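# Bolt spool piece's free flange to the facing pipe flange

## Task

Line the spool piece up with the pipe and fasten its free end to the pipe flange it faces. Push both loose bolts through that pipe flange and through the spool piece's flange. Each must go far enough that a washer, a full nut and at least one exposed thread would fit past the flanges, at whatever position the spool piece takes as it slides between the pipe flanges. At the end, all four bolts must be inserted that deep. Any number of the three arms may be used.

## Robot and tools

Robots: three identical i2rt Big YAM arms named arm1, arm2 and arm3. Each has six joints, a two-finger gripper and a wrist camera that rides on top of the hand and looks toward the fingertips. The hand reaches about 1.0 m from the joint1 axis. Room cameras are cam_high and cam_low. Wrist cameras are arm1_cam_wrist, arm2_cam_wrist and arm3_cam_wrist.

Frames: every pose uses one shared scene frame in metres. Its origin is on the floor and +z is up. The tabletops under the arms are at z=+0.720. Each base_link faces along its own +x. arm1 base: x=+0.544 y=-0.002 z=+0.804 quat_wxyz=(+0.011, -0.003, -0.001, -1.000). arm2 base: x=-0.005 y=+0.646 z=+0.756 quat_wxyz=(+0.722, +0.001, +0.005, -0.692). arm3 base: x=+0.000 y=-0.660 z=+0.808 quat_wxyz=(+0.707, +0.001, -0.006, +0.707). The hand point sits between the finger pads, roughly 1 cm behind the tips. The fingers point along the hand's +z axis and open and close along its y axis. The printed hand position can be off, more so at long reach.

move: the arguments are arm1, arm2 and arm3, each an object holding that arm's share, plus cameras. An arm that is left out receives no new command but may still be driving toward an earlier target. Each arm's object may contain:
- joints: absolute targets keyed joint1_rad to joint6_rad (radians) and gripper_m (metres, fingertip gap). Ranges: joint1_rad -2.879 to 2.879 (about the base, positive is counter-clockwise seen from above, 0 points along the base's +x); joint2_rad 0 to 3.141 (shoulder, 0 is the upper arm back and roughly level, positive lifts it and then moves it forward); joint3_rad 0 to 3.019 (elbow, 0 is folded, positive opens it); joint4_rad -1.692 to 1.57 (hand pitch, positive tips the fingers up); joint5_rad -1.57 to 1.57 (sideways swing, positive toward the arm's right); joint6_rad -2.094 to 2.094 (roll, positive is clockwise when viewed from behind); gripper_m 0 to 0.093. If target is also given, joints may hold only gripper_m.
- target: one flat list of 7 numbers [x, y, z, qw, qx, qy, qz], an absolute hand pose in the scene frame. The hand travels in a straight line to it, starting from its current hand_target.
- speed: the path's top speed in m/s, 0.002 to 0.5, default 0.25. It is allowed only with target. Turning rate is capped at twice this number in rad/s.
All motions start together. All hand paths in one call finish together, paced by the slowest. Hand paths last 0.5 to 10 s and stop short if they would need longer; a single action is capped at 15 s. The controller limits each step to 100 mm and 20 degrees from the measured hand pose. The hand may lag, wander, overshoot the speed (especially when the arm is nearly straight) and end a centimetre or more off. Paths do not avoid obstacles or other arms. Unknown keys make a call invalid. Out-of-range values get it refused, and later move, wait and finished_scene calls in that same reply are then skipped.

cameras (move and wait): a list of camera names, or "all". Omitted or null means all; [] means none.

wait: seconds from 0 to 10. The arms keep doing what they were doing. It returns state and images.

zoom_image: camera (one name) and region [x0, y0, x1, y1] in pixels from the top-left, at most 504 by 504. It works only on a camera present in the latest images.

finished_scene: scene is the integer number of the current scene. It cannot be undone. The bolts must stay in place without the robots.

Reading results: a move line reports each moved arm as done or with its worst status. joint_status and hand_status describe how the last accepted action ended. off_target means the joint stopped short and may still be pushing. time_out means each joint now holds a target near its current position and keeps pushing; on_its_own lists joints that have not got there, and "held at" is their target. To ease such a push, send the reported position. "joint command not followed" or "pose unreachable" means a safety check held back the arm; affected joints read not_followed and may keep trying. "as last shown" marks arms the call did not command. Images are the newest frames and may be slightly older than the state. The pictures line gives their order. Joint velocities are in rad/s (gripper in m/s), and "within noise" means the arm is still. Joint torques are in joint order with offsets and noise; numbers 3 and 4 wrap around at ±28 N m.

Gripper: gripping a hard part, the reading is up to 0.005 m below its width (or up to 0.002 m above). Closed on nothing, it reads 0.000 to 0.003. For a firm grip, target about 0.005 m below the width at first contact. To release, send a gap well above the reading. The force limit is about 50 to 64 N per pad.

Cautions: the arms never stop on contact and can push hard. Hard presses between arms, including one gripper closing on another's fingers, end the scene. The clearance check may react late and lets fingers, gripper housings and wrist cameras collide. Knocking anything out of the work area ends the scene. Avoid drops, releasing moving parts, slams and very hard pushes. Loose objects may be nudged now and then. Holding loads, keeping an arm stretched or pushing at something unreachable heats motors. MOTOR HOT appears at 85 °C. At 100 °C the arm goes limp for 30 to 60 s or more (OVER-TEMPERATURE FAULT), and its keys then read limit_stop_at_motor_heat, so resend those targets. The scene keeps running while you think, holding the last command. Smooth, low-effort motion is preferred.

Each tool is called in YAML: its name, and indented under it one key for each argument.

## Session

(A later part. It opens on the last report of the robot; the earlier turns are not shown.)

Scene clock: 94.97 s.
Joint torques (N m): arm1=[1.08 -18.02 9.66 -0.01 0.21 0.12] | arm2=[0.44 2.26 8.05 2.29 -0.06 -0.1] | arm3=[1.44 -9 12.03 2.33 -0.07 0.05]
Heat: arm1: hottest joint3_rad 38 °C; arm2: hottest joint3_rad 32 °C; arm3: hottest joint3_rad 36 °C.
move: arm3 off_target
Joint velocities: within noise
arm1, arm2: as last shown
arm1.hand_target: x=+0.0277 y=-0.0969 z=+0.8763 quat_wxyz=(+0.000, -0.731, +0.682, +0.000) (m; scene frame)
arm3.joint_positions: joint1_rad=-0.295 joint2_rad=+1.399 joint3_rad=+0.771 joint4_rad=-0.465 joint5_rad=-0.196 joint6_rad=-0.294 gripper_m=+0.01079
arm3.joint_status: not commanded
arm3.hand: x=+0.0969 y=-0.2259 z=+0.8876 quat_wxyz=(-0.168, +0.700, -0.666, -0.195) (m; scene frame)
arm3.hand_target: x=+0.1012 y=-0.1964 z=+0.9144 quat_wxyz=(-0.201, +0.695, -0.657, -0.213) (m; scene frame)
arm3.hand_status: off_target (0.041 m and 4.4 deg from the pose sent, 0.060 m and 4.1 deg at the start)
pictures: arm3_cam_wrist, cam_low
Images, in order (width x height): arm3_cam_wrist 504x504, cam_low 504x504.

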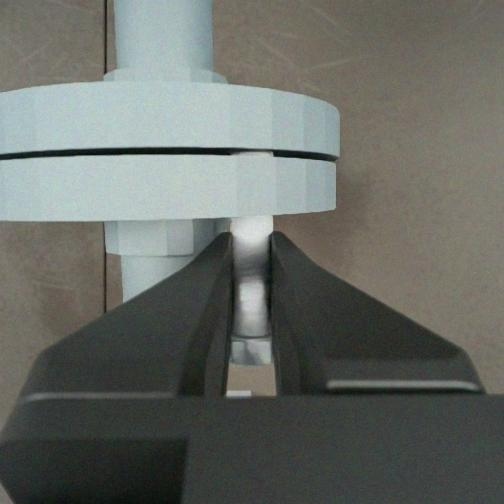

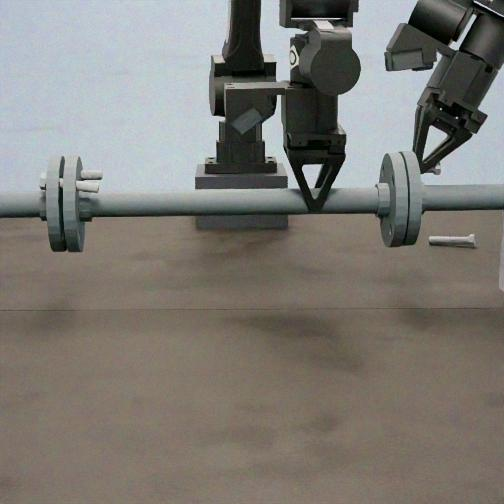

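move:
  arm1: {"joints":{"joint4_rad":-1.10}}
  cameras: ["cam_low","arm3_cam_wrist"]

zoom_image:
  camera: "cam_low"
  region: [334, 130, 474, 270]

zoom_image:
  camera: "arm3_cam_wrist"
  region: [90, 40, 350, 300]

Scene clock: 99.73 s.
Joint torques (N m): arm1=[1.08 -18.14 9.68 0.94 0.21 0.12] | arm2=[0.44 2.26 8.05 2.3 -0.06 -0.1] | arm3=[1.38 -8.82 12.03 2.29 -0.1 0.03]
Heat: arm1: hottest joint3_rad 38 °C; arm2: hottest joint3_rad 32 °C; arm3: hottest joint3_rad 37 °C.
move: arm1 done
Joint velocities: within noise
arm1.joint_positions: joint1_rad=+0.156 joint2_rad=+1.855 joint3_rad=+1.326 joint4_rad=-1.111 joint5_rad=-0.006 joint6_rad=+1.677 gripper_m=+0.03163
arm1.joint_status: all done
arm1.hand: x=+0.0469 y=-0.0921 z=+0.8447 quat_wxyz=(+0.023, -0.732, +0.681, -0.022) (m; scene frame)
arm1.hand_target: x=+0.0206 y=-0.0982 z=+0.8764 quat_wxyz=(-0.012, -0.731, +0.682, +0.008) (m; scene frame)
arm1.hand_status: not commanded
arm2: as last shown
arm3.joint_positions: joint1_rad=-0.295 joint2_rad=+1.401 joint3_rad=+0.771 joint4_rad=-0.465 joint5_rad=-0.195 joint6_rad=-0.294 gripper_m=+0.01079
arm3.joint_status: not commanded
arm3.hand: x=+0.0971 y=-0.2260 z=+0.8870 quat_wxyz=(-0.168, +0.700, -0.667, -0.195) (m; scene frame)
arm3.hand_target: x=+0.1013 y=-0.1964 z=+0.9142 quat_wxyz=(-0.201, +0.695, -0.657, -0.213) (m; scene frame)
arm3.hand_status: not commanded
pictures: arm3_cam_wrist, cam_low
Images, in order (width x height): arm3_cam_wrist 504x504, cam_low 504x504.

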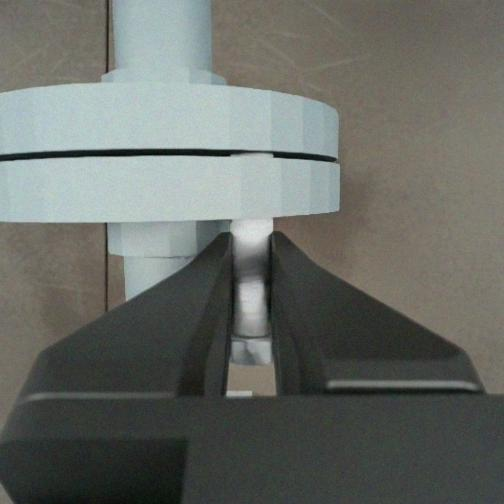

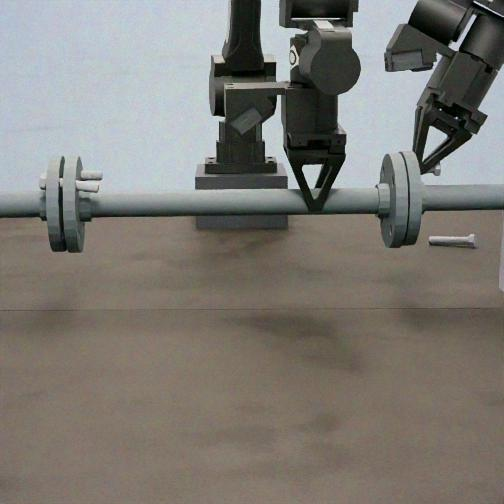

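Scaled by 3.600 from the camera's 504x504 image, which has a finer 720x720 frame.

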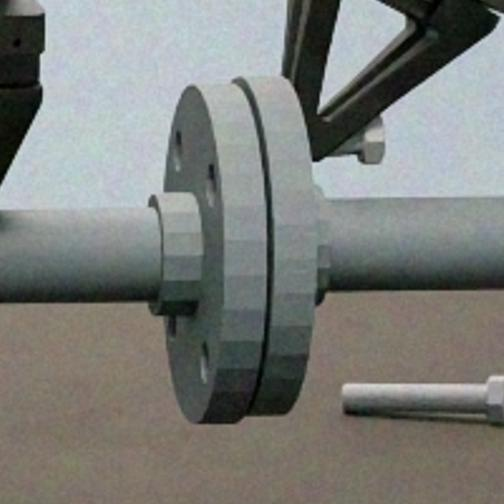

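Scaled by 1.938 from the camera's 504x504 image, which has a finer 720x720 frame.

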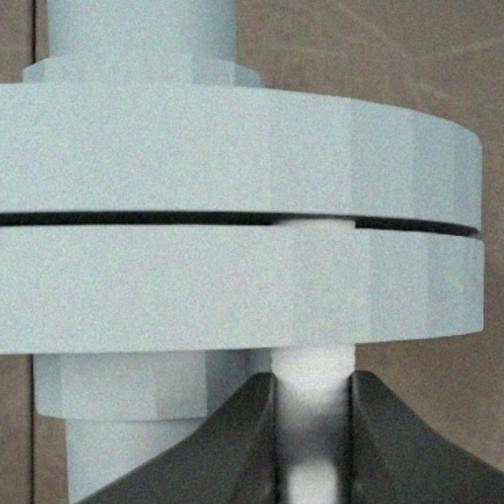

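move:
  arm1: {"joints":{"joint2_rad":1.809}}
  cameras: ["cam_low","arm3_cam_wrist"]

zoom_image:
  camera: "cam_low"
  region: [334, 130, 474, 270]

Scene clock: 104.40 s.
Joint torques (N m): arm1=[1.2 -19.19 9.7 0.91 0.22 0.12] | arm2=[0.44 2.26 8.06 2.3 -0.07 -0.1] | arm3=[1.38 -8.82 11.99 2.25 -0.1 0.04]
Heat: arm1: hottest joint3_rad 39 °C; arm2: hottest joint3_rad 32 °C; arm3: hottest joint3_rad 38 °C.
move: arm1 done
Joint velocities: within noise
arm1.joint_positions: joint1_rad=+0.156 joint2_rad=+1.853 joint3_rad=+1.326 joint4_rad=-1.110 joint5_rad=-0.006 joint6_rad=+1.677 gripper_m=+0.03163
arm1.joint_status: all done
arm1.hand: x=+0.0465 y=-0.0922 z=+0.8456 quat_wxyz=(+0.022, -0.732, +0.681, -0.021) (m; scene frame)
arm1.hand_target: x=+0.0197 y=-0.0983 z=+0.8851 quat_wxyz=(-0.019, -0.731, +0.682, +0.013) (m; scene frame)
arm1.hand_status: not commanded
arm2, arm3: as last shown
pictures: arm3_cam_wrist, cam_low
Images, in order (width x height): arm3_cam_wrist 504x504, cam_low 504x504.

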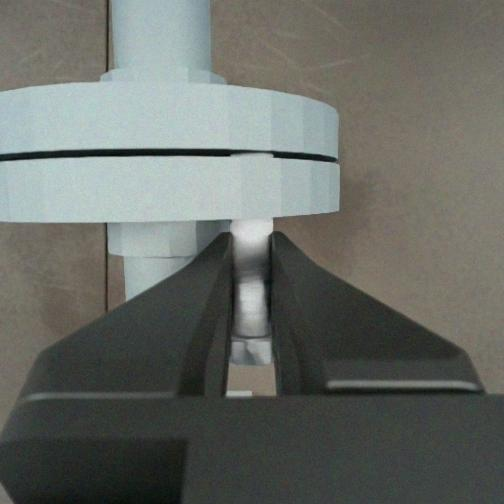

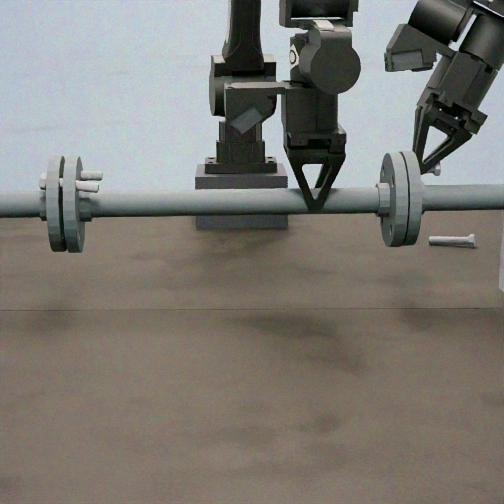

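Scaled by 3.600 from the camera's 504x504 image, which has a finer 720x720 frame.

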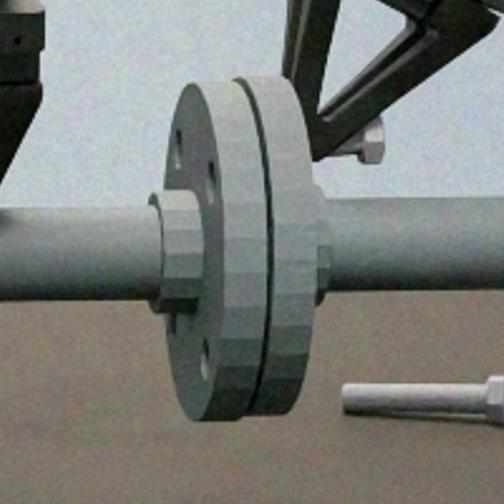

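Raised ~1mm. A bit more, then push.

move:
  arm1: {"joints":{"joint2_rad":1.804}}
  cameras: []

move:
  arm3: {"target":[0.1015,-0.183,0.913,-0.2008,0.6948,-0.657,-0.2124],"speed":0.05}
  cameras: ["cam_low","arm3_cam_wrist"]

zoom_image:
  camera: "cam_low"
  region: [334, 130, 474, 270]

zoom_image:
  camera: "arm3_cam_wrist"
  region: [90, 40, 350, 300]

Scene clock: 109.73 s.
Joint torques (N m): arm1=[1.08 -19.31 9.72 0.92 0.22 0.12] | arm2=[0.44 2.2 8.05 2.29 -0.06 -0.1] | arm3=[1.38 -8.88 12.03 2.29 -0.1 0.03]
Heat: arm1: hottest joint3_rad 39 °C; arm2: hottest joint3_rad 32 °C; arm3: hottest joint3_rad 39 °C.
move: arm1 done
Joint velocities: within noise
arm1.joint_positions: joint1_rad=+0.156 joint2_rad=+1.853 joint3_rad=+1.326 joint4_rad=-1.110 joint5_rad=-0.006 joint6_rad=+1.677 gripper_m=+0.03163
arm1.joint_status: all done
arm1.hand: x=+0.0464 y=-0.0922 z=+0.8460 quat_wxyz=(+0.022, -0.732, +0.681, -0.021) (m; scene frame)
arm1.hand_target: x=+0.0195 y=-0.0983 z=+0.8878 quat_wxyz=(-0.021, -0.731, +0.682, +0.015) (m; scene frame)
arm1.hand_status: not commanded
arm2, arm3: as last shown
pictures: none
No camera images: "cameras" was empty.

Scene clock: 110.70 s.
Joint torques (N m): arm1=[1.2 -19.31 9.72 0.92 0.22 0.12] | arm2=[0.44 2.26 8.05 2.3 -0.07 -0.1] | arm3=[1.44 -8.18 12.93 2.3 0 0.08]
Heat: arm1: hottest joint3_rad 39 °C; arm2: hottest joint3_rad 32 °C; arm3: hottest joint3_rad 39 °C.
move: arm3 off_target
Joint velocities: within noise
arm1.joint_positions: joint1_rad=+0.156 joint2_rad=+1.851 joint3_rad=+1.326 joint4_rad=-1.110 joint5_rad=-0.006 joint6_rad=+1.677 gripper_m=+0.03163
arm1.joint_status: not commanded
arm1.hand: x=+0.0463 y=-0.0922 z=+0.8465 quat_wxyz=(+0.021, -0.732, +0.681, -0.020) (m; scene frame)
arm1.hand_target: x=+0.0195 y=-0.0983 z=+0.8880 quat_wxyz=(-0.021, -0.731, +0.682, +0.015) (m; scene frame)
arm1.hand_status: not commanded
arm2.joint_positions: joint1_rad=-0.314 joint2_rad=+0.536 joint3_rad=+1.343 joint4_rad=-1.211 joint5_rad=-0.221 joint6_rad=-0.105 gripper_m=+0.09396
arm2.joint_status: not commanded
arm2.hand: x=-0.0250 y=+0.4220 z=+1.3171 quat_wxyz=(-0.380, -0.595, -0.585, +0.400) (m; scene frame)
arm2.hand_target: x=-0.0240 y=+0.4252 z=+1.3289 quat_wxyz=(-0.386, -0.588, -0.581, +0.410) (m; scene frame)
arm2.hand_status: not commanded
arm3.joint_positions: joint1_rad=-0.288 joint2_rad=+1.413 joint3_rad=+0.784 joint4_rad=-0.465 joint5_rad=-0.193 joint6_rad=-0.290 gripper_m=+0.01079
arm3.joint_status: not commanded
arm3.hand: x=+0.0959 y=-0.2204 z=+0.8871 quat_wxyz=(-0.168, +0.701, -0.665, -0.195) (m; scene frame)
arm3.hand_target: x=+0.1005 y=-0.1862 z=+0.9146 quat_wxyz=(-0.201, +0.695, -0.657, -0.213) (m; scene frame)
arm3.hand_status: off_target (0.046 m and 4.5 deg from the pose sent, 0.050 m and 4.4 deg at the start)
pictures: arm3_cam_wrist, cam_low
Images, in order (width x height): arm3_cam_wrist 504x504, cam_low 504x504.

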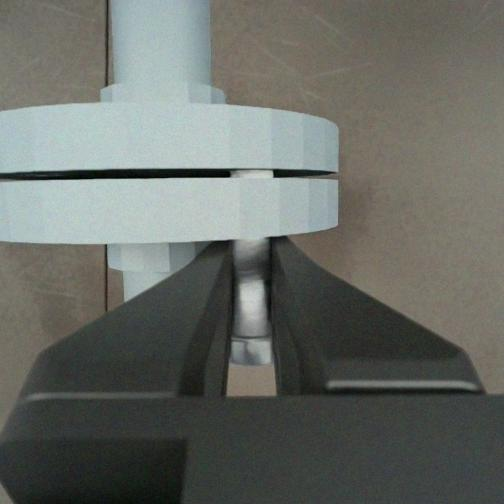

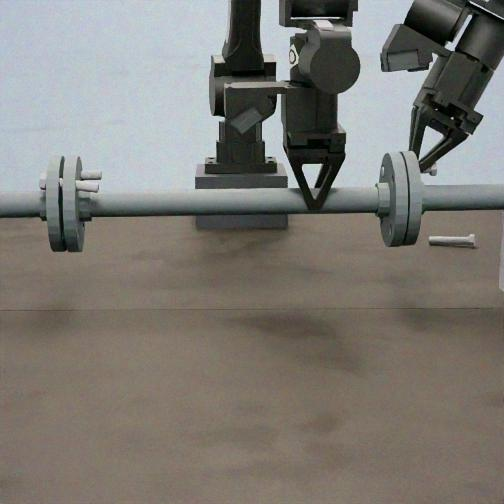

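Scaled by 3.600 from the camera's 504x504 image, which has a finer 720x720 frame.

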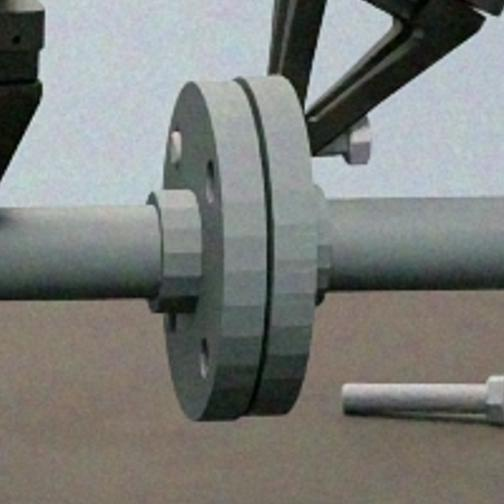

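Scaled by 1.938 from the camera's 504x504 image, which has a finer 720x720 frame.

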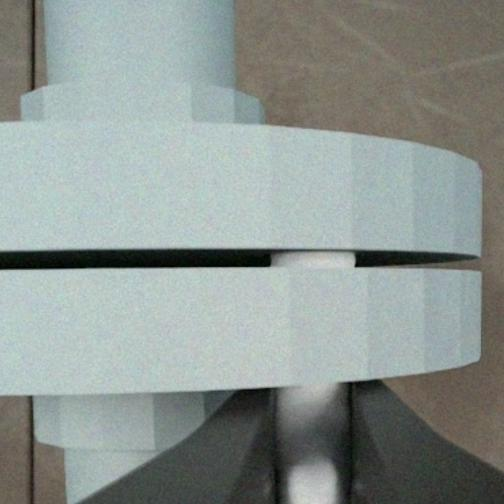

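move:
  arm3: {"joints":{"gripper_m":0.034}}
  cameras: []

move:
  arm3: {"target":[0.105,-0.305,0.906,-0.2008,0.6948,-0.657,-0.2124],"speed":0.12}
  cameras: []

move:
  arm3: {"joints":{"gripper_m":0.0}}
  cameras: ["cam_low","arm3_cam_wrist"]

zoom_image:
  camera: "cam_low"
  region: [334, 130, 474, 270]

Scene clock: 114.93 s.
Joint torques (N m): arm1=[1.14 -19.08 9.73 0.88 0.23 0.11] | arm2=[0.38 2.26 8.05 2.3 -0.07 -0.09] | arm3=[1.49 -8.82 12.79 2.28 -0.37 0.06]
Heat: arm1: hottest joint3_rad 39 °C; arm2: hottest joint3_rad 32 °C; arm3: hottest joint3_rad 39 °C.
move: arm3 done
Joint velocities: within noise
arm1.joint_positions: joint1_rad=+0.156 joint2_rad=+1.848 joint3_rad=+1.326 joint4_rad=-1.110 joint5_rad=-0.006 joint6_rad=+1.678 gripper_m=+0.03163
arm1.joint_status: not commanded
arm1.hand: x=+0.0459 y=-0.0924 z=+0.8480 quat_wxyz=(+0.020, -0.732, +0.681, -0.019) (m; scene frame)
arm1.hand_target: x=+0.0195 y=-0.0983 z=+0.8879 quat_wxyz=(-0.021, -0.731, +0.682, +0.015) (m; scene frame)
arm1.hand_status: not commanded
arm2: as last shown
arm3.joint_positions: joint1_rad=-0.288 joint2_rad=+1.420 joint3_rad=+0.785 joint4_rad=-0.465 joint5_rad=-0.183 joint6_rad=-0.289 gripper_m=+0.03385
arm3.joint_status: all done
arm3.hand: x=+0.0975 y=-0.2206 z=+0.8844 quat_wxyz=(-0.167, +0.700, -0.667, -0.190) (m; scene frame)
arm3.hand_target: x=+0.1005 y=-0.1862 z=+0.9146 quat_wxyz=(-0.201, +0.695, -0.657, -0.213) (m; scene frame)
arm3.hand_status: not commanded
pictures: none
No camera images: "cameras" was empty.

Scene clock: 116.73 s.
Joint torques (N m): arm1=[1.14 -19.08 9.73 0.88 0.24 0.12] | arm2=[0.44 2.26 8.05 2.3 -0.07 -0.1] | arm3=[-0.15 -6.3 7.73 1.06 -0.4 -0.21]
Heat: arm1: hottest joint3_rad 39 °C; arm2: hottest joint3_rad 32 °C; arm3: hottest joint3_rad 39 °C.
move: arm3 done
Joint velocities: within noise
arm1, arm2: as last shown
arm3.joint_positions: joint1_rad=-0.392 joint2_rad=+1.141 joint3_rad=+0.578 joint4_rad=-0.473 joint5_rad=-0.249 joint6_rad=-0.376 gripper_m=+0.03393
arm3.joint_status: not commanded
arm3.hand: x=+0.1022 y=-0.3017 z=+0.9038 quat_wxyz=(-0.200, +0.695, -0.657, -0.213) (m; scene frame)
arm3.hand_target: x=+0.1049 y=-0.3049 z=+0.9059 quat_wxyz=(-0.201, +0.695, -0.657, -0.212) (m; scene frame)
arm3.hand_status: done (0.005 m and 0.2 deg from the pose sent, 0.087 m and 4.8 deg at the start)
pictures: none
No camera images: "cameras" was empty.

Scene clock: 117.37 s.
Joint torques (N m): arm1=[1.14 -19.14 9.7 0.94 0.23 0.12] | arm2=[0.44 2.26 8.06 2.29 -0.07 -0.1] | arm3=[-0.32 -6.36 7.72 1.06 -0.39 -0.17]
Heat: arm1: hottest joint3_rad 40 °C; arm2: hottest joint3_rad 32 °C; arm3: hottest joint3_rad 39 °C.
move: arm3 done
Joint velocities: within noise
arm1, arm2: as last shown
arm3.joint_positions: joint1_rad=-0.392 joint2_rad=+1.141 joint3_rad=+0.578 joint4_rad=-0.474 joint5_rad=-0.249 joint6_rad=-0.376 gripper_m=+0.00064
arm3.joint_status: all done
arm3.hand: x=+0.1021 y=-0.3018 z=+0.9037 quat_wxyz=(-0.200, +0.695, -0.657, -0.213) (m; scene frame)
arm3.hand_target: x=+0.1049 y=-0.3050 z=+0.9059 quat_wxyz=(-0.201, +0.695, -0.657, -0.212) (m; scene frame)
arm3.hand_status: not commanded
pictures: arm3_cam_wrist, cam_low
Images, in order (width x height): arm3_cam_wrist 504x504, cam_low 504x504.

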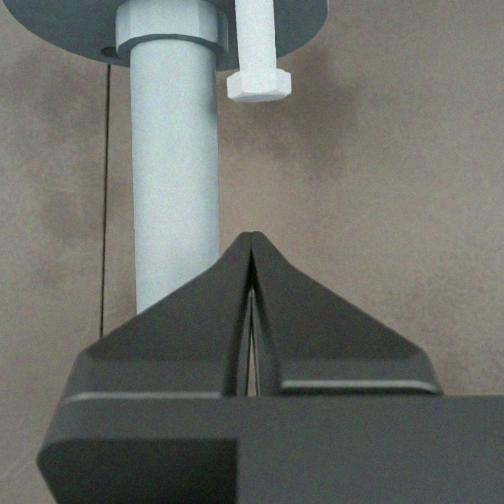

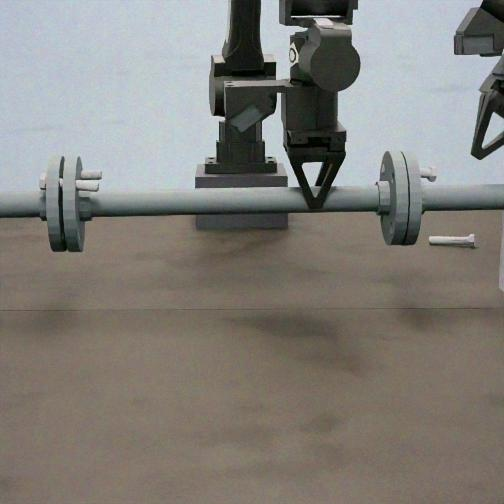

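Scaled by 3.600 from the camera's 504x504 image, which has a finer 720x720 frame.

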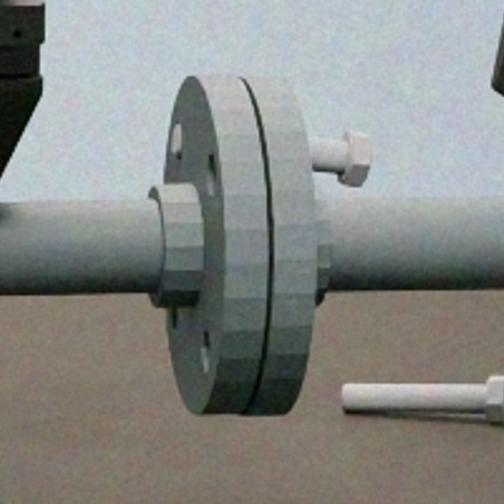

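move:
  arm1: {"joints":{"joint2_rad":1.818}}
  arm3: {"target":[0.1085,-0.24,0.909,-0.2008,0.6948,-0.657,-0.2124],"speed":0.1}
  cameras: ["cam_low","arm3_cam_wrist"]

zoom_image:
  camera: "cam_low"
  region: [334, 130, 474, 270]

Scene clock: 124.23 s.
Joint torques (N m): arm1=[1.14 -18.14 9.7 0.9 0.23 0.11] | arm2=[0.44 2.26 8.05 2.3 -0.07 -0.1] | arm3=[1.44 -6.89 11.26 2.1 -0.08 0.03]
Heat: arm1: hottest joint3_rad 40 °C; arm2: hottest joint3_rad 32 °C; arm3: hottest joint3_rad 38 °C.
move: arm1 done; arm3 off_target
Joint velocities: within noise
arm1.joint_positions: joint1_rad=+0.156 joint2_rad=+1.848 joint3_rad=+1.326 joint4_rad=-1.110 joint5_rad=-0.006 joint6_rad=+1.678 gripper_m=+0.03163
arm1.joint_status: all done
arm1.hand: x=+0.0459 y=-0.0924 z=+0.8480 quat_wxyz=(+0.020, -0.732, +0.681, -0.019) (m; scene frame)
arm1.hand_target: x=+0.0202 y=-0.0982 z=+0.8806 quat_wxyz=(-0.015, -0.731, +0.682, +0.011) (m; scene frame)
arm1.hand_status: not commanded
arm2: as last shown
arm3.joint_positions: joint1_rad=-0.351 joint2_rad=+1.294 joint3_rad=+0.672 joint4_rad=-0.463 joint5_rad=-0.224 joint6_rad=-0.342 gripper_m=+0.00062
arm3.joint_status: not commanded
arm3.hand: x=+0.1038 y=-0.2659 z=+0.8891 quat_wxyz=(-0.176, +0.698, -0.665, -0.200) (m; scene frame)
arm3.hand_target: x=+0.1080 y=-0.2418 z=+0.9097 quat_wxyz=(-0.201, +0.695, -0.657, -0.213) (m; scene frame)
arm3.hand_status: off_target (0.033 m and 3.3 deg from the pose sent, 0.062 m and 0.2 deg at the start)
pictures: arm3_cam_wrist, cam_low
Images, in order (width x height): arm3_cam_wrist 504x504, cam_low 504x504.

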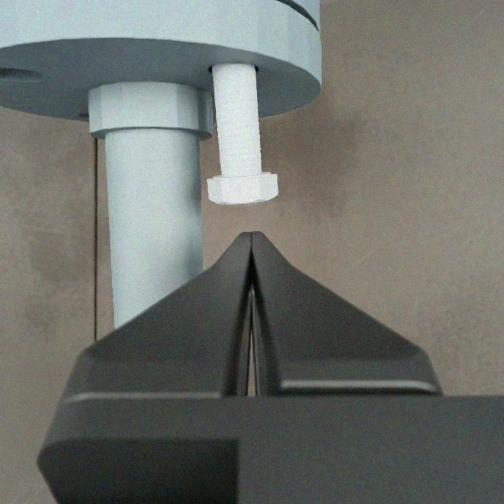

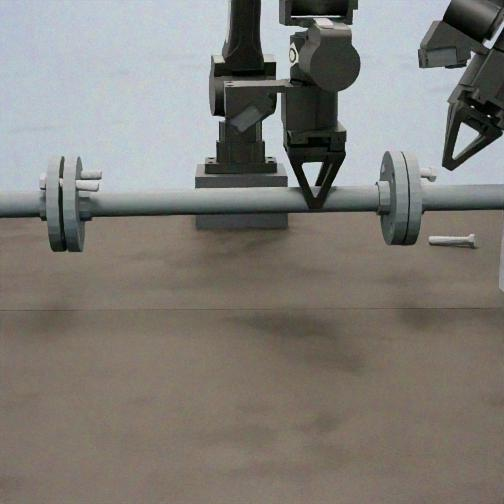

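Scaled by 3.600 from the camera's 504x504 image, which has a finer 720x720 frame.

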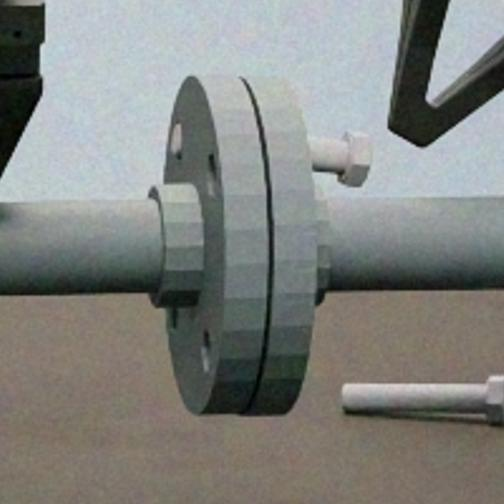

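move:
  arm1: {"joints":{"joint2_rad":1.826}}
  arm3: {"target":[0.105,-0.225,0.904,-0.2008,0.6948,-0.657,-0.2124],"speed":0.06}
  cameras: ["cam_low","arm3_cam_wrist"]

zoom_image:
  camera: "cam_low"
  region: [334, 130, 474, 270]

Scene clock: 129.30 s.
Joint torques (N m): arm1=[1.2 -17.61 9.72 0.87 0.24 0.12] | arm2=[0.38 2.32 8.03 2.29 -0.07 -0.1] | arm3=[1.61 -7.3 11.79 2.32 -0.15 0.05]
Heat: arm1: hottest joint3_rad 40 °C; arm2: hottest joint3_rad 33 °C; arm3: hottest joint3_rad 38 °C.
move: arm1 done; arm3 off_target
Joint velocities: within noise
arm1.joint_positions: joint1_rad=+0.156 joint2_rad=+1.848 joint3_rad=+1.326 joint4_rad=-1.110 joint5_rad=-0.006 joint6_rad=+1.678 gripper_m=+0.03163
arm1.joint_status: all done
arm1.hand: x=+0.0459 y=-0.0924 z=+0.8480 quat_wxyz=(+0.020, -0.732, +0.681, -0.019) (m; scene frame)
arm1.hand_target: x=+0.0206 y=-0.0981 z=+0.8766 quat_wxyz=(-0.012, -0.731, +0.682, +0.009) (m; scene frame)
arm1.hand_status: not commanded
arm2: as last shown
arm3.joint_positions: joint1_rad=-0.331 joint2_rad=+1.336 joint3_rad=+0.687 joint4_rad=-0.447 joint5_rad=-0.211 joint6_rad=-0.322 gripper_m=+0.00062
arm3.joint_status: not commanded
arm3.hand: x=+0.1005 y=-0.2568 z=+0.8807 quat_wxyz=(-0.170, +0.698, -0.667, -0.196) (m; scene frame)
arm3.hand_target: x=+0.1042 y=-0.2274 z=+0.9053 quat_wxyz=(-0.201, +0.695, -0.657, -0.213) (m; scene frame)
arm3.hand_status: off_target (0.040 m and 4.2 deg from the pose sent, 0.043 m and 3.3 deg at the start)
pictures: arm3_cam_wrist, cam_low
Images, in order (width x height): arm3_cam_wrist 504x504, cam_low 504x504.

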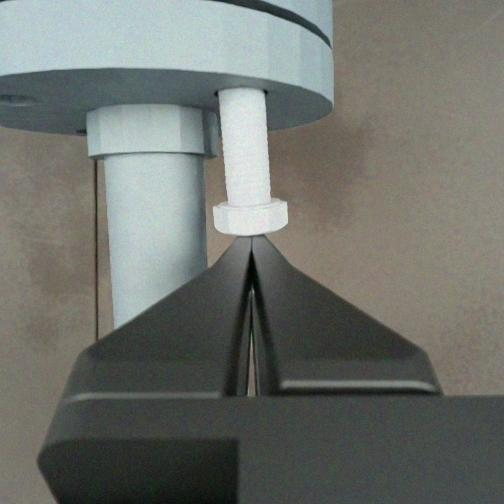

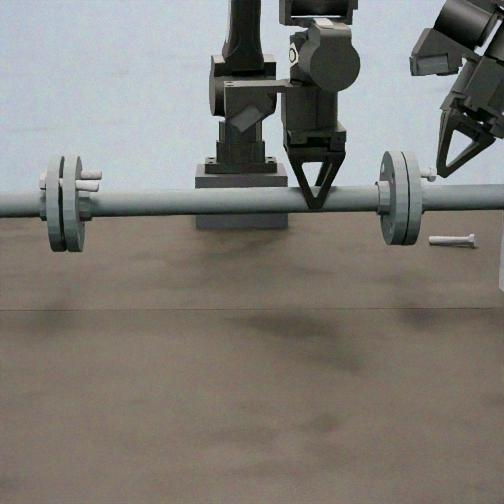

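Scaled by 3.600 from the camera's 504x504 image, which has a finer 720x720 frame.

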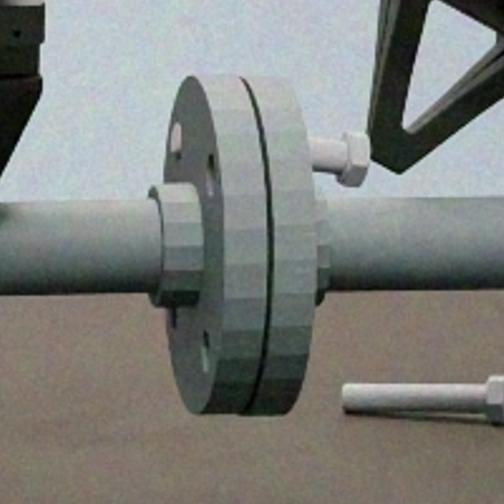

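move:
  arm3: {"target":[0.103,-0.2,0.908,-0.2008,0.6948,-0.657,-0.2124],"speed":0.05}
  cameras: []

move:
  arm3: {"target":[0.103,-0.18,0.908,-0.2008,0.6948,-0.657,-0.2124],"speed":0.05}
  cameras: ["cam_low","arm3_cam_wrist"]

zoom_image:
  camera: "cam_low"
  region: [334, 130, 474, 270]

Scene clock: 133.93 s.
Joint torques (N m): arm1=[1.14 -17.61 9.72 0.9 0.24 0.11] | arm2=[0.44 2.2 8.03 2.29 -0.07 -0.1] | arm3=[1.44 -8.35 11.77 2.18 -0.09 0.04]
Heat: arm1: hottest joint3_rad 41 °C; arm2: hottest joint3_rad 33 °C; arm3: hottest joint3_rad 38 °C.
move: arm3 off_target
Joint velocities: within noise
arm1, arm2: as last shown
arm3.joint_positions: joint1_rad=-0.304 joint2_rad=+1.389 joint3_rad=+0.753 joint4_rad=-0.447 joint5_rad=-0.198 joint6_rad=-0.300 gripper_m=+0.00062
arm3.joint_status: not commanded
arm3.hand: x=+0.0993 y=-0.2299 z=+0.8864 quat_wxyz=(-0.174, +0.698, -0.666, -0.197) (m; scene frame)
arm3.hand_target: x=+0.1024 y=-0.2022 z=+0.9090 quat_wxyz=(-0.201, +0.695, -0.657, -0.213) (m; scene frame)
arm3.hand_status: off_target (0.037 m and 3.7 deg from the pose sent, 0.063 m and 4.2 deg at the start)
pictures: none
No camera images: "cameras" was empty.

Scene clock: 134.93 s.
Joint torques (N m): arm1=[1.2 -17.49 9.72 0.88 0.23 0.12] | arm2=[0.44 2.26 8.05 2.29 -0.06 -0.09] | arm3=[2.26 -8.29 14.05 2.04 -0.33 0.04]
Heat: arm1: hottest joint3_rad 41 °C; arm2: hottest joint3_rad 33 °C; arm3: hottest joint3_rad 39 °C.
move: arm3 off_target
Joint velocities: within noise
arm1, arm2: as last shown
arm3.joint_positions: joint1_rad=-0.300 joint2_rad=+1.427 joint3_rad=+0.766 joint4_rad=-0.447 joint5_rad=-0.186 joint6_rad=-0.289 gripper_m=+0.00062
arm3.joint_status: not commanded
arm3.hand: x=+0.1008 y=-0.2266 z=+0.8754 quat_wxyz=(-0.164, +0.697, -0.672, -0.188) (m; scene frame)
arm3.hand_target: x=+0.1017 y=-0.1847 z=+0.9102 quat_wxyz=(-0.200, +0.695, -0.657, -0.213) (m; scene frame)
arm3.hand_status: off_target (0.057 m and 5.3 deg from the pose sent, 0.054 m and 3.7 deg at the start)
pictures: arm3_cam_wrist, cam_low
Images, in order (width x height): arm3_cam_wrist 504x504, cam_low 504x504.

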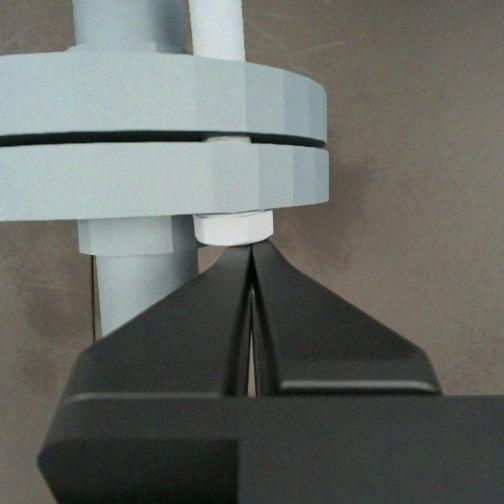

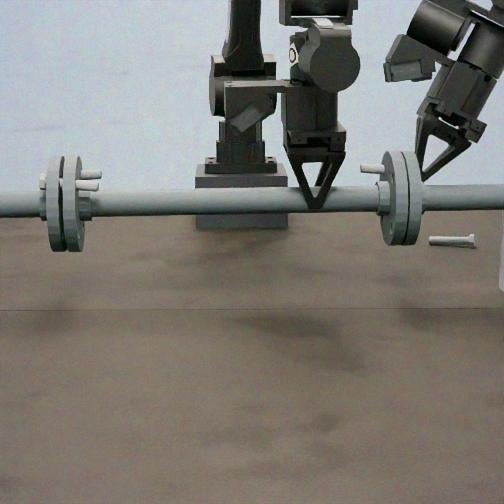

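Scaled by 3.600 from the camera's 504x504 image, which has a finer 720x720 frame.

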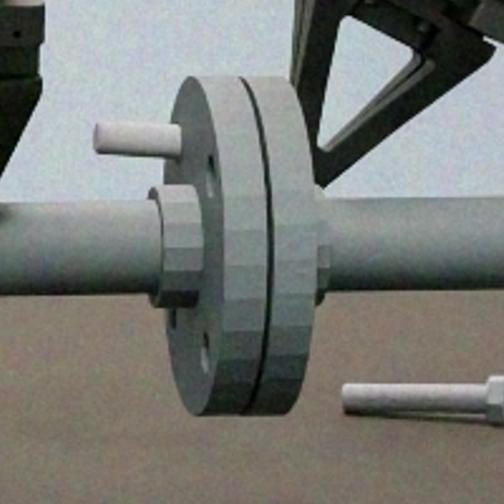

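move:
  arm3: {"target":[0.11,-0.33,0.93,-0.2008,0.6948,-0.657,-0.2124],"speed":0.25}
  cameras: []

move:
  arm3: "{\"target\":[0.335,-0.335,0.82,-0.2053,0.588,-0.7662,-0.1575],\"speed\":0.3},\"joints\":{\"gripper_m\":0.05}}"
  cameras: ["arm3_cam_wrist"]

move:
  arm3: {"target":[0.346,-0.326,0.80,-0.2053,0.588,-0.7662,-0.1575],"joints":{"gripper_m":0.05}}
  cameras: ["cam_high","arm3_cam_wrist"]

Scene clock: 144.80 s.
Joint torques (N m): arm1=[1.03 -17.55 9.73 0.88 0.24 0.12] | arm2=[0.44 2.26 8.05 2.3 -0.07 -0.09] | arm3=[-0.09 -4.95 8.4 1.06 -0.42 -0.16]
Heat: arm1: hottest joint3_rad 41 °C; arm2: hottest joint3_rad 33 °C; arm3: hottest joint3_rad 39 °C.
move: arm3 done
Joint velocities: within noise
arm1: as last shown
arm2.joint_positions: joint1_rad=-0.314 joint2_rad=+0.536 joint3_rad=+1.343 joint4_rad=-1.211 joint5_rad=-0.221 joint6_rad=-0.105 gripper_m=+0.09396
arm2.joint_status: not commanded
arm2.hand: x=-0.0250 y=+0.4220 z=+1.3171 quat_wxyz=(-0.380, -0.595, -0.585, +0.400) (m; scene frame)
arm2.hand_target: x=-0.0240 y=+0.4252 z=+1.3289 quat_wxyz=(-0.386, -0.588, -0.581, +0.410) (m; scene frame)
arm2.hand_status: not commanded
arm3.joint_positions: joint1_rad=-0.448 joint2_rad=+1.030 joint3_rad=+0.578 joint4_rad=-0.599 joint5_rad=-0.277 joint6_rad=-0.425 gripper_m=+0.00062
arm3.joint_status: not commanded
arm3.hand: x=+0.1076 y=-0.3277 z=+0.9271 quat_wxyz=(-0.199, +0.694, -0.658, -0.213) (m; scene frame)
arm3.hand_target: x=+0.1100 y=-0.3300 z=+0.9299 quat_wxyz=(-0.201, +0.695, -0.657, -0.212) (m; scene frame)
arm3.hand_status: done (0.004 m and 0.2 deg from the pose sent, 0.117 m and 5.3 deg at the start)
pictures: none
No camera images: "cameras" was empty.


Scene clock: 146.80 s.
Joint torques (N m): arm1=[1.14 -17.61 9.7 0.9 0.23 0.12] | arm2=[0.44 2.2 8.05 2.3 -0.06 -0.1] | arm3=[0.38 -10.75 8.76 1.88 -0.21 -0.16]
Heat: arm1: hottest joint3_rad 41 °C; arm2: hottest joint3_rad 33 °C; arm3: hottest joint3_rad 39 °C.
move: arm3 off_target
Joint velocities: within noise
arm1, arm2: as last shown
arm3.joint_positions: joint1_rad=-0.905 joint2_rad=+1.684 joint3_rad=+0.778 joint4_rad=-0.294 joint5_rad=-0.306 joint6_rad=-0.572 gripper_m=+0.04991
arm3.joint_status: all done
arm3.hand: x=+0.3252 y=-0.3392 z=+0.7896 quat_wxyz=(-0.180, +0.587, -0.773, -0.160) (m; scene frame)
arm3.hand_target: x=+0.3452 y=-0.3268 z=+0.8007 quat_wxyz=(-0.205, +0.588, -0.766, -0.157) (m; scene frame)
arm3.hand_status: off_target (0.027 m and 3.0 deg from the pose sent, 0.270 m and 18.6 deg at the start)
pictures: arm3_cam_wrist, cam_high
Images, in order (width x height): arm3_cam_wrist 504x504, cam_high 504x504.

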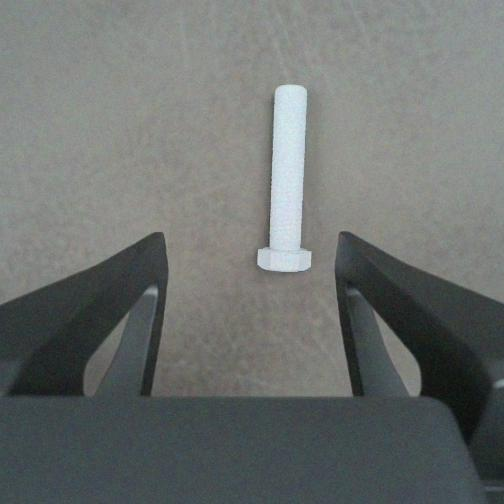

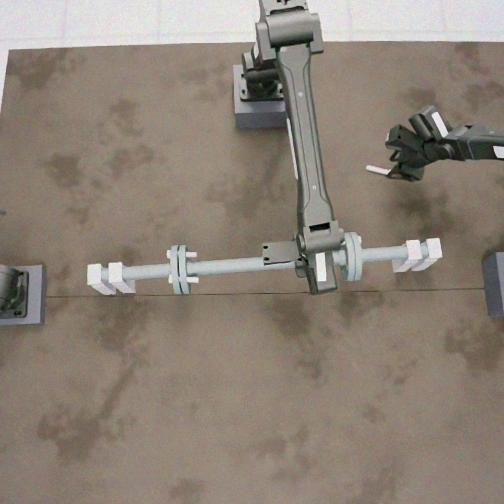

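move:
  arm3: {"target":[0.362,-0.317,0.755,-0.2053,0.588,-0.7662,-0.1575],"speed":0.1}
  cameras: ["arm3_cam_wrist"]

Scene clock: 153.77 s.
Joint torques (N m): arm1=[1.08 -17.49 9.72 0.87 0.24 0.12] | arm2=[0.38 2.26 8.05 2.29 -0.07 -0.1] | arm3=[0.03 -11.87 7.68 1.89 -0.32 -0.18]
Heat: arm1: hottest joint3_rad 42 °C; arm2: hottest joint3_rad 33 °C; arm3: hottest joint3_rad 38 °C.
move: arm3 off_target
Joint velocities: within noise
arm1, arm2: as last shown
arm3.joint_positions: joint1_rad=-0.907 joint2_rad=+1.829 joint3_rad=+0.816 joint4_rad=-0.186 joint5_rad=-0.306 joint6_rad=-0.577 gripper_m=+0.04991
arm3.joint_status: not commanded
arm3.hand: x=+0.3411 y=-0.3274 z=+0.7468 quat_wxyz=(-0.182, +0.588, -0.772, -0.159) (m; scene frame)
arm3.hand_target: x=+0.3614 y=-0.3177 z=+0.7557 quat_wxyz=(-0.205, +0.588, -0.766, -0.157) (m; scene frame)
arm3.hand_status: off_target (0.025 m and 2.8 deg from the pose sent, 0.055 m and 3.0 deg at the start)
pictures: arm3_cam_wrist
Images, in order (width x height): arm3_cam_wrist 504x504.

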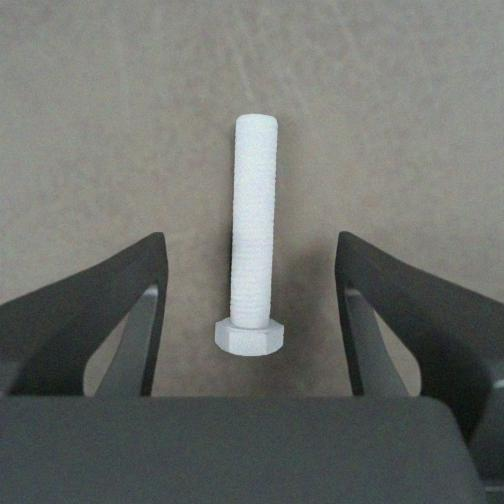

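move:
  arm3: {"target":[0.362,-0.318,0.741,-0.2053,0.588,-0.7662,-0.1575],"speed":0.06}
  cameras: []

move:
  arm3: {"joints":{"gripper_m":0.004}}
  cameras: ["arm3_cam_wrist"]

Scene clock: 157.40 s.
Joint torques (N m): arm1=[1.14 -17.49 9.7 0.88 0.23 0.12] | arm2=[0.44 2.26 8.05 2.29 -0.07 -0.1] | arm3=[-0.09 -11.69 7.15 2 -0.33 -0.17]
Heat: arm1: hottest joint3_rad 42 °C; arm2: hottest joint3_rad 33 °C; arm3: hottest joint3_rad 38 °C.
move: arm3 off_target
Joint velocities: within noise
arm1, arm2: as last shown
arm3.joint_positions: joint1_rad=-0.908 joint2_rad=+1.856 joint3_rad=+0.817 joint4_rad=-0.146 joint5_rad=-0.306 joint6_rad=-0.579 gripper_m=+0.04991
arm3.joint_status: not commanded
arm3.hand: x=+0.3445 y=-0.3256 z=+0.7381 quat_wxyz=(-0.188, +0.588, -0.770, -0.159) (m; scene frame)
arm3.hand_target: x=+0.3615 y=-0.3184 z=+0.7416 quat_wxyz=(-0.205, +0.588, -0.766, -0.157) (m; scene frame)
arm3.hand_status: off_target (0.019 m and 2.0 deg from the pose sent, 0.024 m and 2.8 deg at the start)
pictures: none
No camera images: "cameras" was empty.

Scene clock: 158.03 s.
Joint torques (N m): arm1=[1.2 -17.61 9.7 0.91 0.24 0.12] | arm2=[0.38 2.26 8.05 2.29 -0.07 -0.1] | arm3=[-0.03 -11.81 7.12 1.81 -0.33 -0.17]
Heat: arm1: hottest joint3_rad 42 °C; arm2: hottest joint3_rad 33 °C; arm3: hottest joint3_rad 38 °C.
move: arm3 off_target
Joint velocities: within noise
arm1, arm2: as last shown
arm3.joint_positions: joint1_rad=-0.908 joint2_rad=+1.858 joint3_rad=+0.817 joint4_rad=-0.144 joint5_rad=-0.306 joint6_rad=-0.580 gripper_m=+0.01080
arm3.joint_status: gripper_m off_target (ended at +0.01083, target +0.00400)
arm3.hand: x=+0.3445 y=-0.3256 z=+0.7374 quat_wxyz=(-0.188, +0.588, -0.770, -0.159) (m; scene frame)
arm3.hand_target: x=+0.3615 y=-0.3184 z=+0.7415 quat_wxyz=(-0.205, +0.588, -0.766, -0.157) (m; scene frame)
arm3.hand_status: not commanded
pictures: arm3_cam_wrist
Images, in order (width x height): arm3_cam_wrist 504x504.

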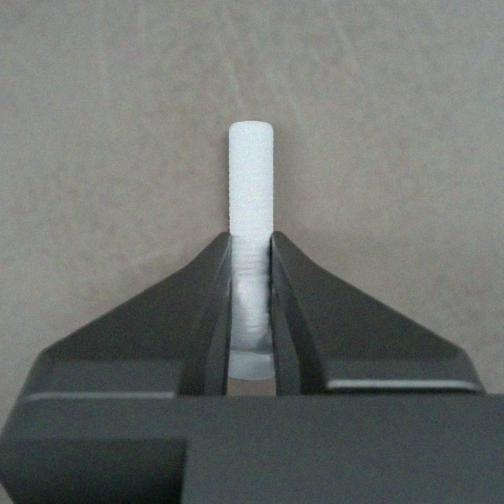

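move:
  arm3: {"target":[0.30,-0.44,0.97,-0.2008,0.6948,-0.657,-0.2124]}
  cameras: []

move:
  arm3: {"target":[0.042,-0.36,0.93,-0.2008,0.6948,-0.657,-0.2124]}
  cameras: []

move:
  arm3: {"target":[0.038,-0.252,0.914,-0.2008,0.6948,-0.657,-0.2124],"speed":0.12}
  cameras: ["arm3_cam_wrist","cam_low"]

zoom_image:
  camera: "cam_low"
  region: [334, 130, 474, 270]

Scene clock: 166.10 s.
Joint torques (N m): arm1=[1.08 -17.44 9.72 0.88 0.24 0.12] | arm2=[0.44 2.26 8.05 2.29 -0.07 -0.1] | arm3=[0.03 -7.24 12.19 0.44 -0.72 -0.19]
Heat: arm1: hottest joint3_rad 42 °C; arm2: hottest joint3_rad 33 °C; arm3: hottest joint3_rad 37 °C.
move: arm3 off_target
Joint velocities: within noise
arm1.joint_positions: joint1_rad=+0.156 joint2_rad=+1.848 joint3_rad=+1.326 joint4_rad=-1.110 joint5_rad=-0.006 joint6_rad=+1.678 gripper_m=+0.03163
arm1.joint_status: not commanded
arm1.hand: x=+0.0459 y=-0.0924 z=+0.8480 quat_wxyz=(+0.020, -0.732, +0.681, -0.019) (m; scene frame)
arm1.hand_target: x=+0.0206 y=-0.0981 z=+0.8766 quat_wxyz=(-0.012, -0.731, +0.682, +0.009) (m; scene frame)
arm1.hand_status: not commanded
arm2: as last shown
arm3.joint_positions: joint1_rad=-1.168 joint2_rad=+1.233 joint3_rad=+0.809 joint4_rad=-0.986 joint5_rad=-0.544 joint6_rad=-1.160 gripper_m=+0.01080
arm3.joint_status: not commanded
arm3.hand: x=+0.2806 y=-0.4451 z=+0.9466 quat_wxyz=(-0.176, +0.692, -0.665, -0.221) (m; scene frame)
arm3.hand_target: x=+0.2990 y=-0.4406 z=+0.9700 quat_wxyz=(-0.201, +0.695, -0.657, -0.212) (m; scene frame)
arm3.hand_status: off_target (0.031 m and 3.1 deg from the pose sent, 0.263 m and 18.9 deg at the start)
pictures: none
No camera images: "cameras" was empty.

Scene clock: 168.40 s.
Joint torques (N m): arm1=[1.2 -17.55 9.73 0.88 0.23 0.12] | arm2=[0.38 2.26 8.05 2.29 -0.06 -0.1] | arm3=[1.49 -1.08 8.99 2.28 -0.04 0.01]
Heat: arm1: hottest joint3_rad 42 °C; arm2: hottest joint3_rad 33 °C; arm3: hottest joint3_rad 38 °C.
move: arm3 done
Joint velocities: within noise
arm1, arm2: as last shown
arm3.joint_positions: joint1_rad=-0.244 joint2_rad=+0.814 joint3_rad=+0.473 joint4_rad=-0.686 joint5_rad=-0.167 joint6_rad=-0.249 gripper_m=+0.01080
arm3.joint_status: not commanded
arm3.hand: x=+0.0435 y=-0.3664 z=+0.9268 quat_wxyz=(-0.194, +0.696, -0.659, -0.207) (m; scene frame)
arm3.hand_target: x=+0.0419 y=-0.3602 z=+0.9301 quat_wxyz=(-0.201, +0.695, -0.657, -0.213) (m; scene frame)
arm3.hand_status: done (0.007 m and 1.1 deg from the pose sent, 0.254 m and 3.1 deg at the start)
pictures: none
No camera images: "cameras" was empty.

Scene clock: 170.00 s.
Joint torques (N m): arm1=[1.08 -17.49 9.72 0.91 0.23 0.12] | arm2=[0.44 2.26 8.06 2.29 -0.07 -0.09] | arm3=[1.44 -5.19 12.07 2.06 -0.02 0.03]
Heat: arm1: hottest joint3_rad 42 °C; arm2: hottest joint3_rad 33 °C; arm3: hottest joint3_rad 38 °C.
move: arm3 off_target
Joint velocities: within noise
arm1, arm2: as last shown
arm3.joint_positions: joint1_rad=-0.153 joint2_rad=+1.197 joint3_rad=+0.597 joint4_rad=-0.469 joint5_rad=-0.119 joint6_rad=-0.172 gripper_m=+0.01080
arm3.joint_status: not commanded
arm3.hand: x=+0.0376 y=-0.2824 z=+0.8892 quat_wxyz=(-0.173, +0.700, -0.665, -0.192) (m; scene frame)
arm3.hand_target: x=+0.0376 y=-0.2544 z=+0.9151 quat_wxyz=(-0.201, +0.695, -0.657, -0.213) (m; scene frame)
arm3.hand_status: off_target (0.039 m and 4.1 deg from the pose sent, 0.115 m and 1.1 deg at the start)
pictures: arm3_cam_wrist, cam_low
Images, in order (width x height): arm3_cam_wrist 504x504, cam_low 504x504.

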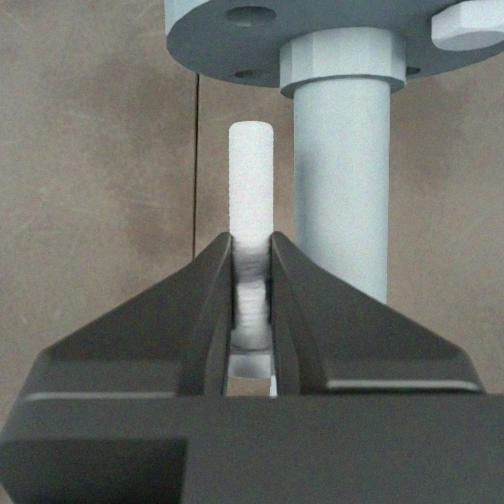

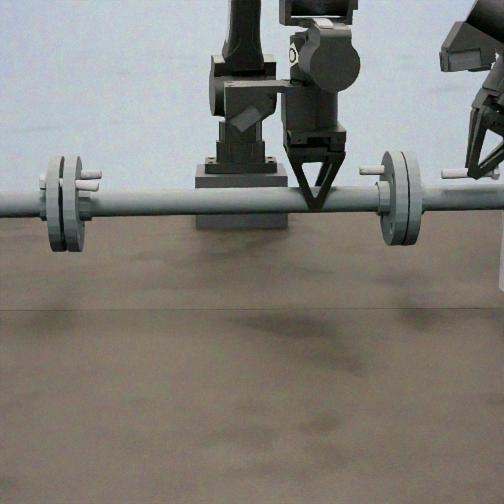

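Scaled by 3.600 from the camera's 504x504 image, which has a finer 720x720 frame.

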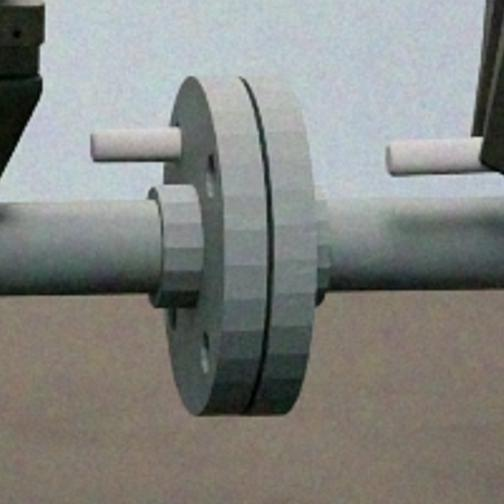

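move:
  arm3: {"target":[0.038,-0.24,0.909,-0.2008,0.6948,-0.657,-0.2124],"speed":0.05}
  cameras: ["arm3_cam_wrist","cam_low"]

zoom_image:
  camera: "cam_low"
  region: [334, 130, 474, 270]

zoom_image:
  camera: "arm3_cam_wrist"
  region: [150, 0, 390, 240]

Scene clock: 176.93 s.
Joint torques (N m): arm1=[1.14 -17.49 9.73 0.87 0.23 0.12] | arm2=[0.44 2.26 8.05 2.29 -0.07 -0.1] | arm3=[1.49 -6.12 11.84 2.26 0 0.04]
Heat: arm1: hottest joint3_rad 42 °C; arm2: hottest joint3_rad 33 °C; arm3: hottest joint3_rad 39 °C.
move: arm3 off_target
Joint velocities: within noise
arm1: as last shown
arm2.joint_positions: joint1_rad=-0.314 joint2_rad=+0.536 joint3_rad=+1.343 joint4_rad=-1.211 joint5_rad=-0.221 joint6_rad=-0.105 gripper_m=+0.09396
arm2.joint_status: not commanded
arm2.hand: x=-0.0250 y=+0.4220 z=+1.3171 quat_wxyz=(-0.380, -0.595, -0.585, +0.400) (m; scene frame)
arm2.hand_target: x=-0.0240 y=+0.4252 z=+1.3289 quat_wxyz=(-0.386, -0.588, -0.581, +0.410) (m; scene frame)
arm2.hand_status: not commanded
arm3.joint_positions: joint1_rad=-0.149 joint2_rad=+1.242 joint3_rad=+0.619 joint4_rad=-0.443 joint5_rad=-0.116 joint6_rad=-0.167 gripper_m=+0.01080
arm3.joint_status: not commanded
arm3.hand: x=+0.0381 y=-0.2700 z=+0.8852 quat_wxyz=(-0.174, +0.700, -0.665, -0.192) (m; scene frame)
arm3.hand_target: x=+0.0377 y=-0.2422 z=+0.9102 quat_wxyz=(-0.201, +0.695, -0.657, -0.213) (m; scene frame)
arm3.hand_status: off_target (0.038 m and 4.0 deg from the pose sent, 0.047 m and 4.1 deg at the start)
pictures: arm3_cam_wrist, cam_low
Images, in order (width x height): arm3_cam_wrist 504x504, cam_low 504x504.

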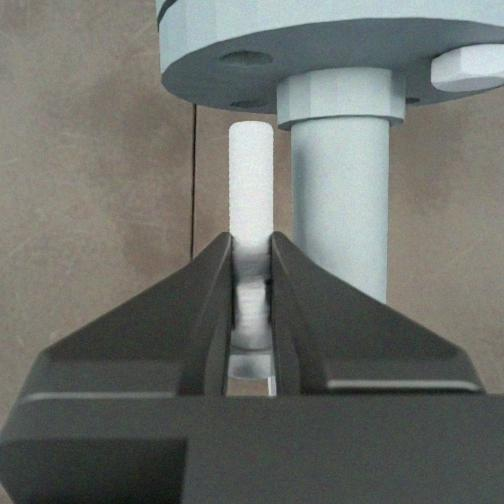

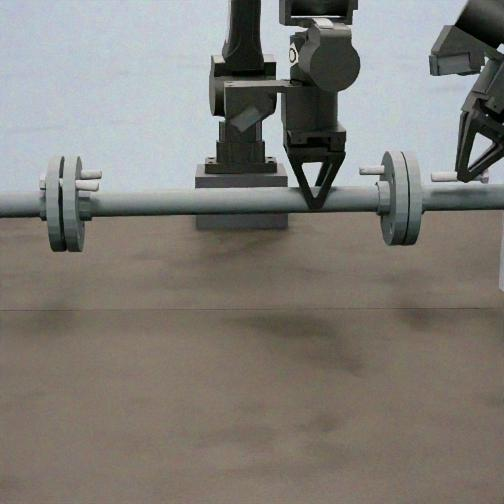

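Scaled by 3.600 from the camera's 504x504 image, which has a finer 720x720 frame.

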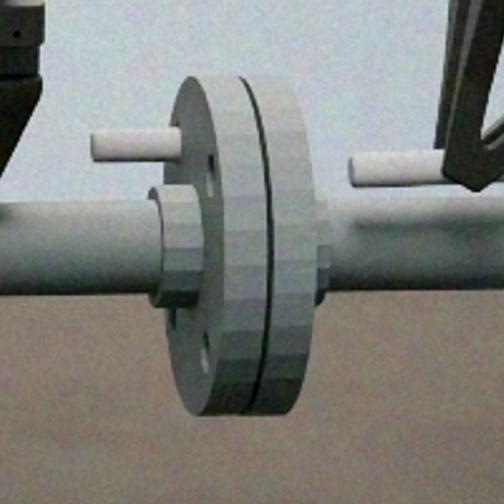

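Scaled by 2.100 from the camera's 504x504 image, which has a finer 720x720 frame.

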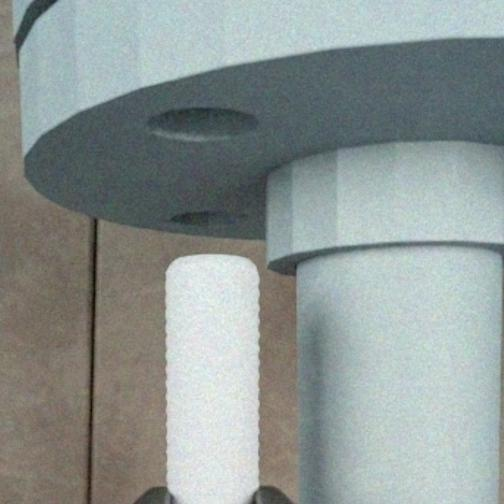

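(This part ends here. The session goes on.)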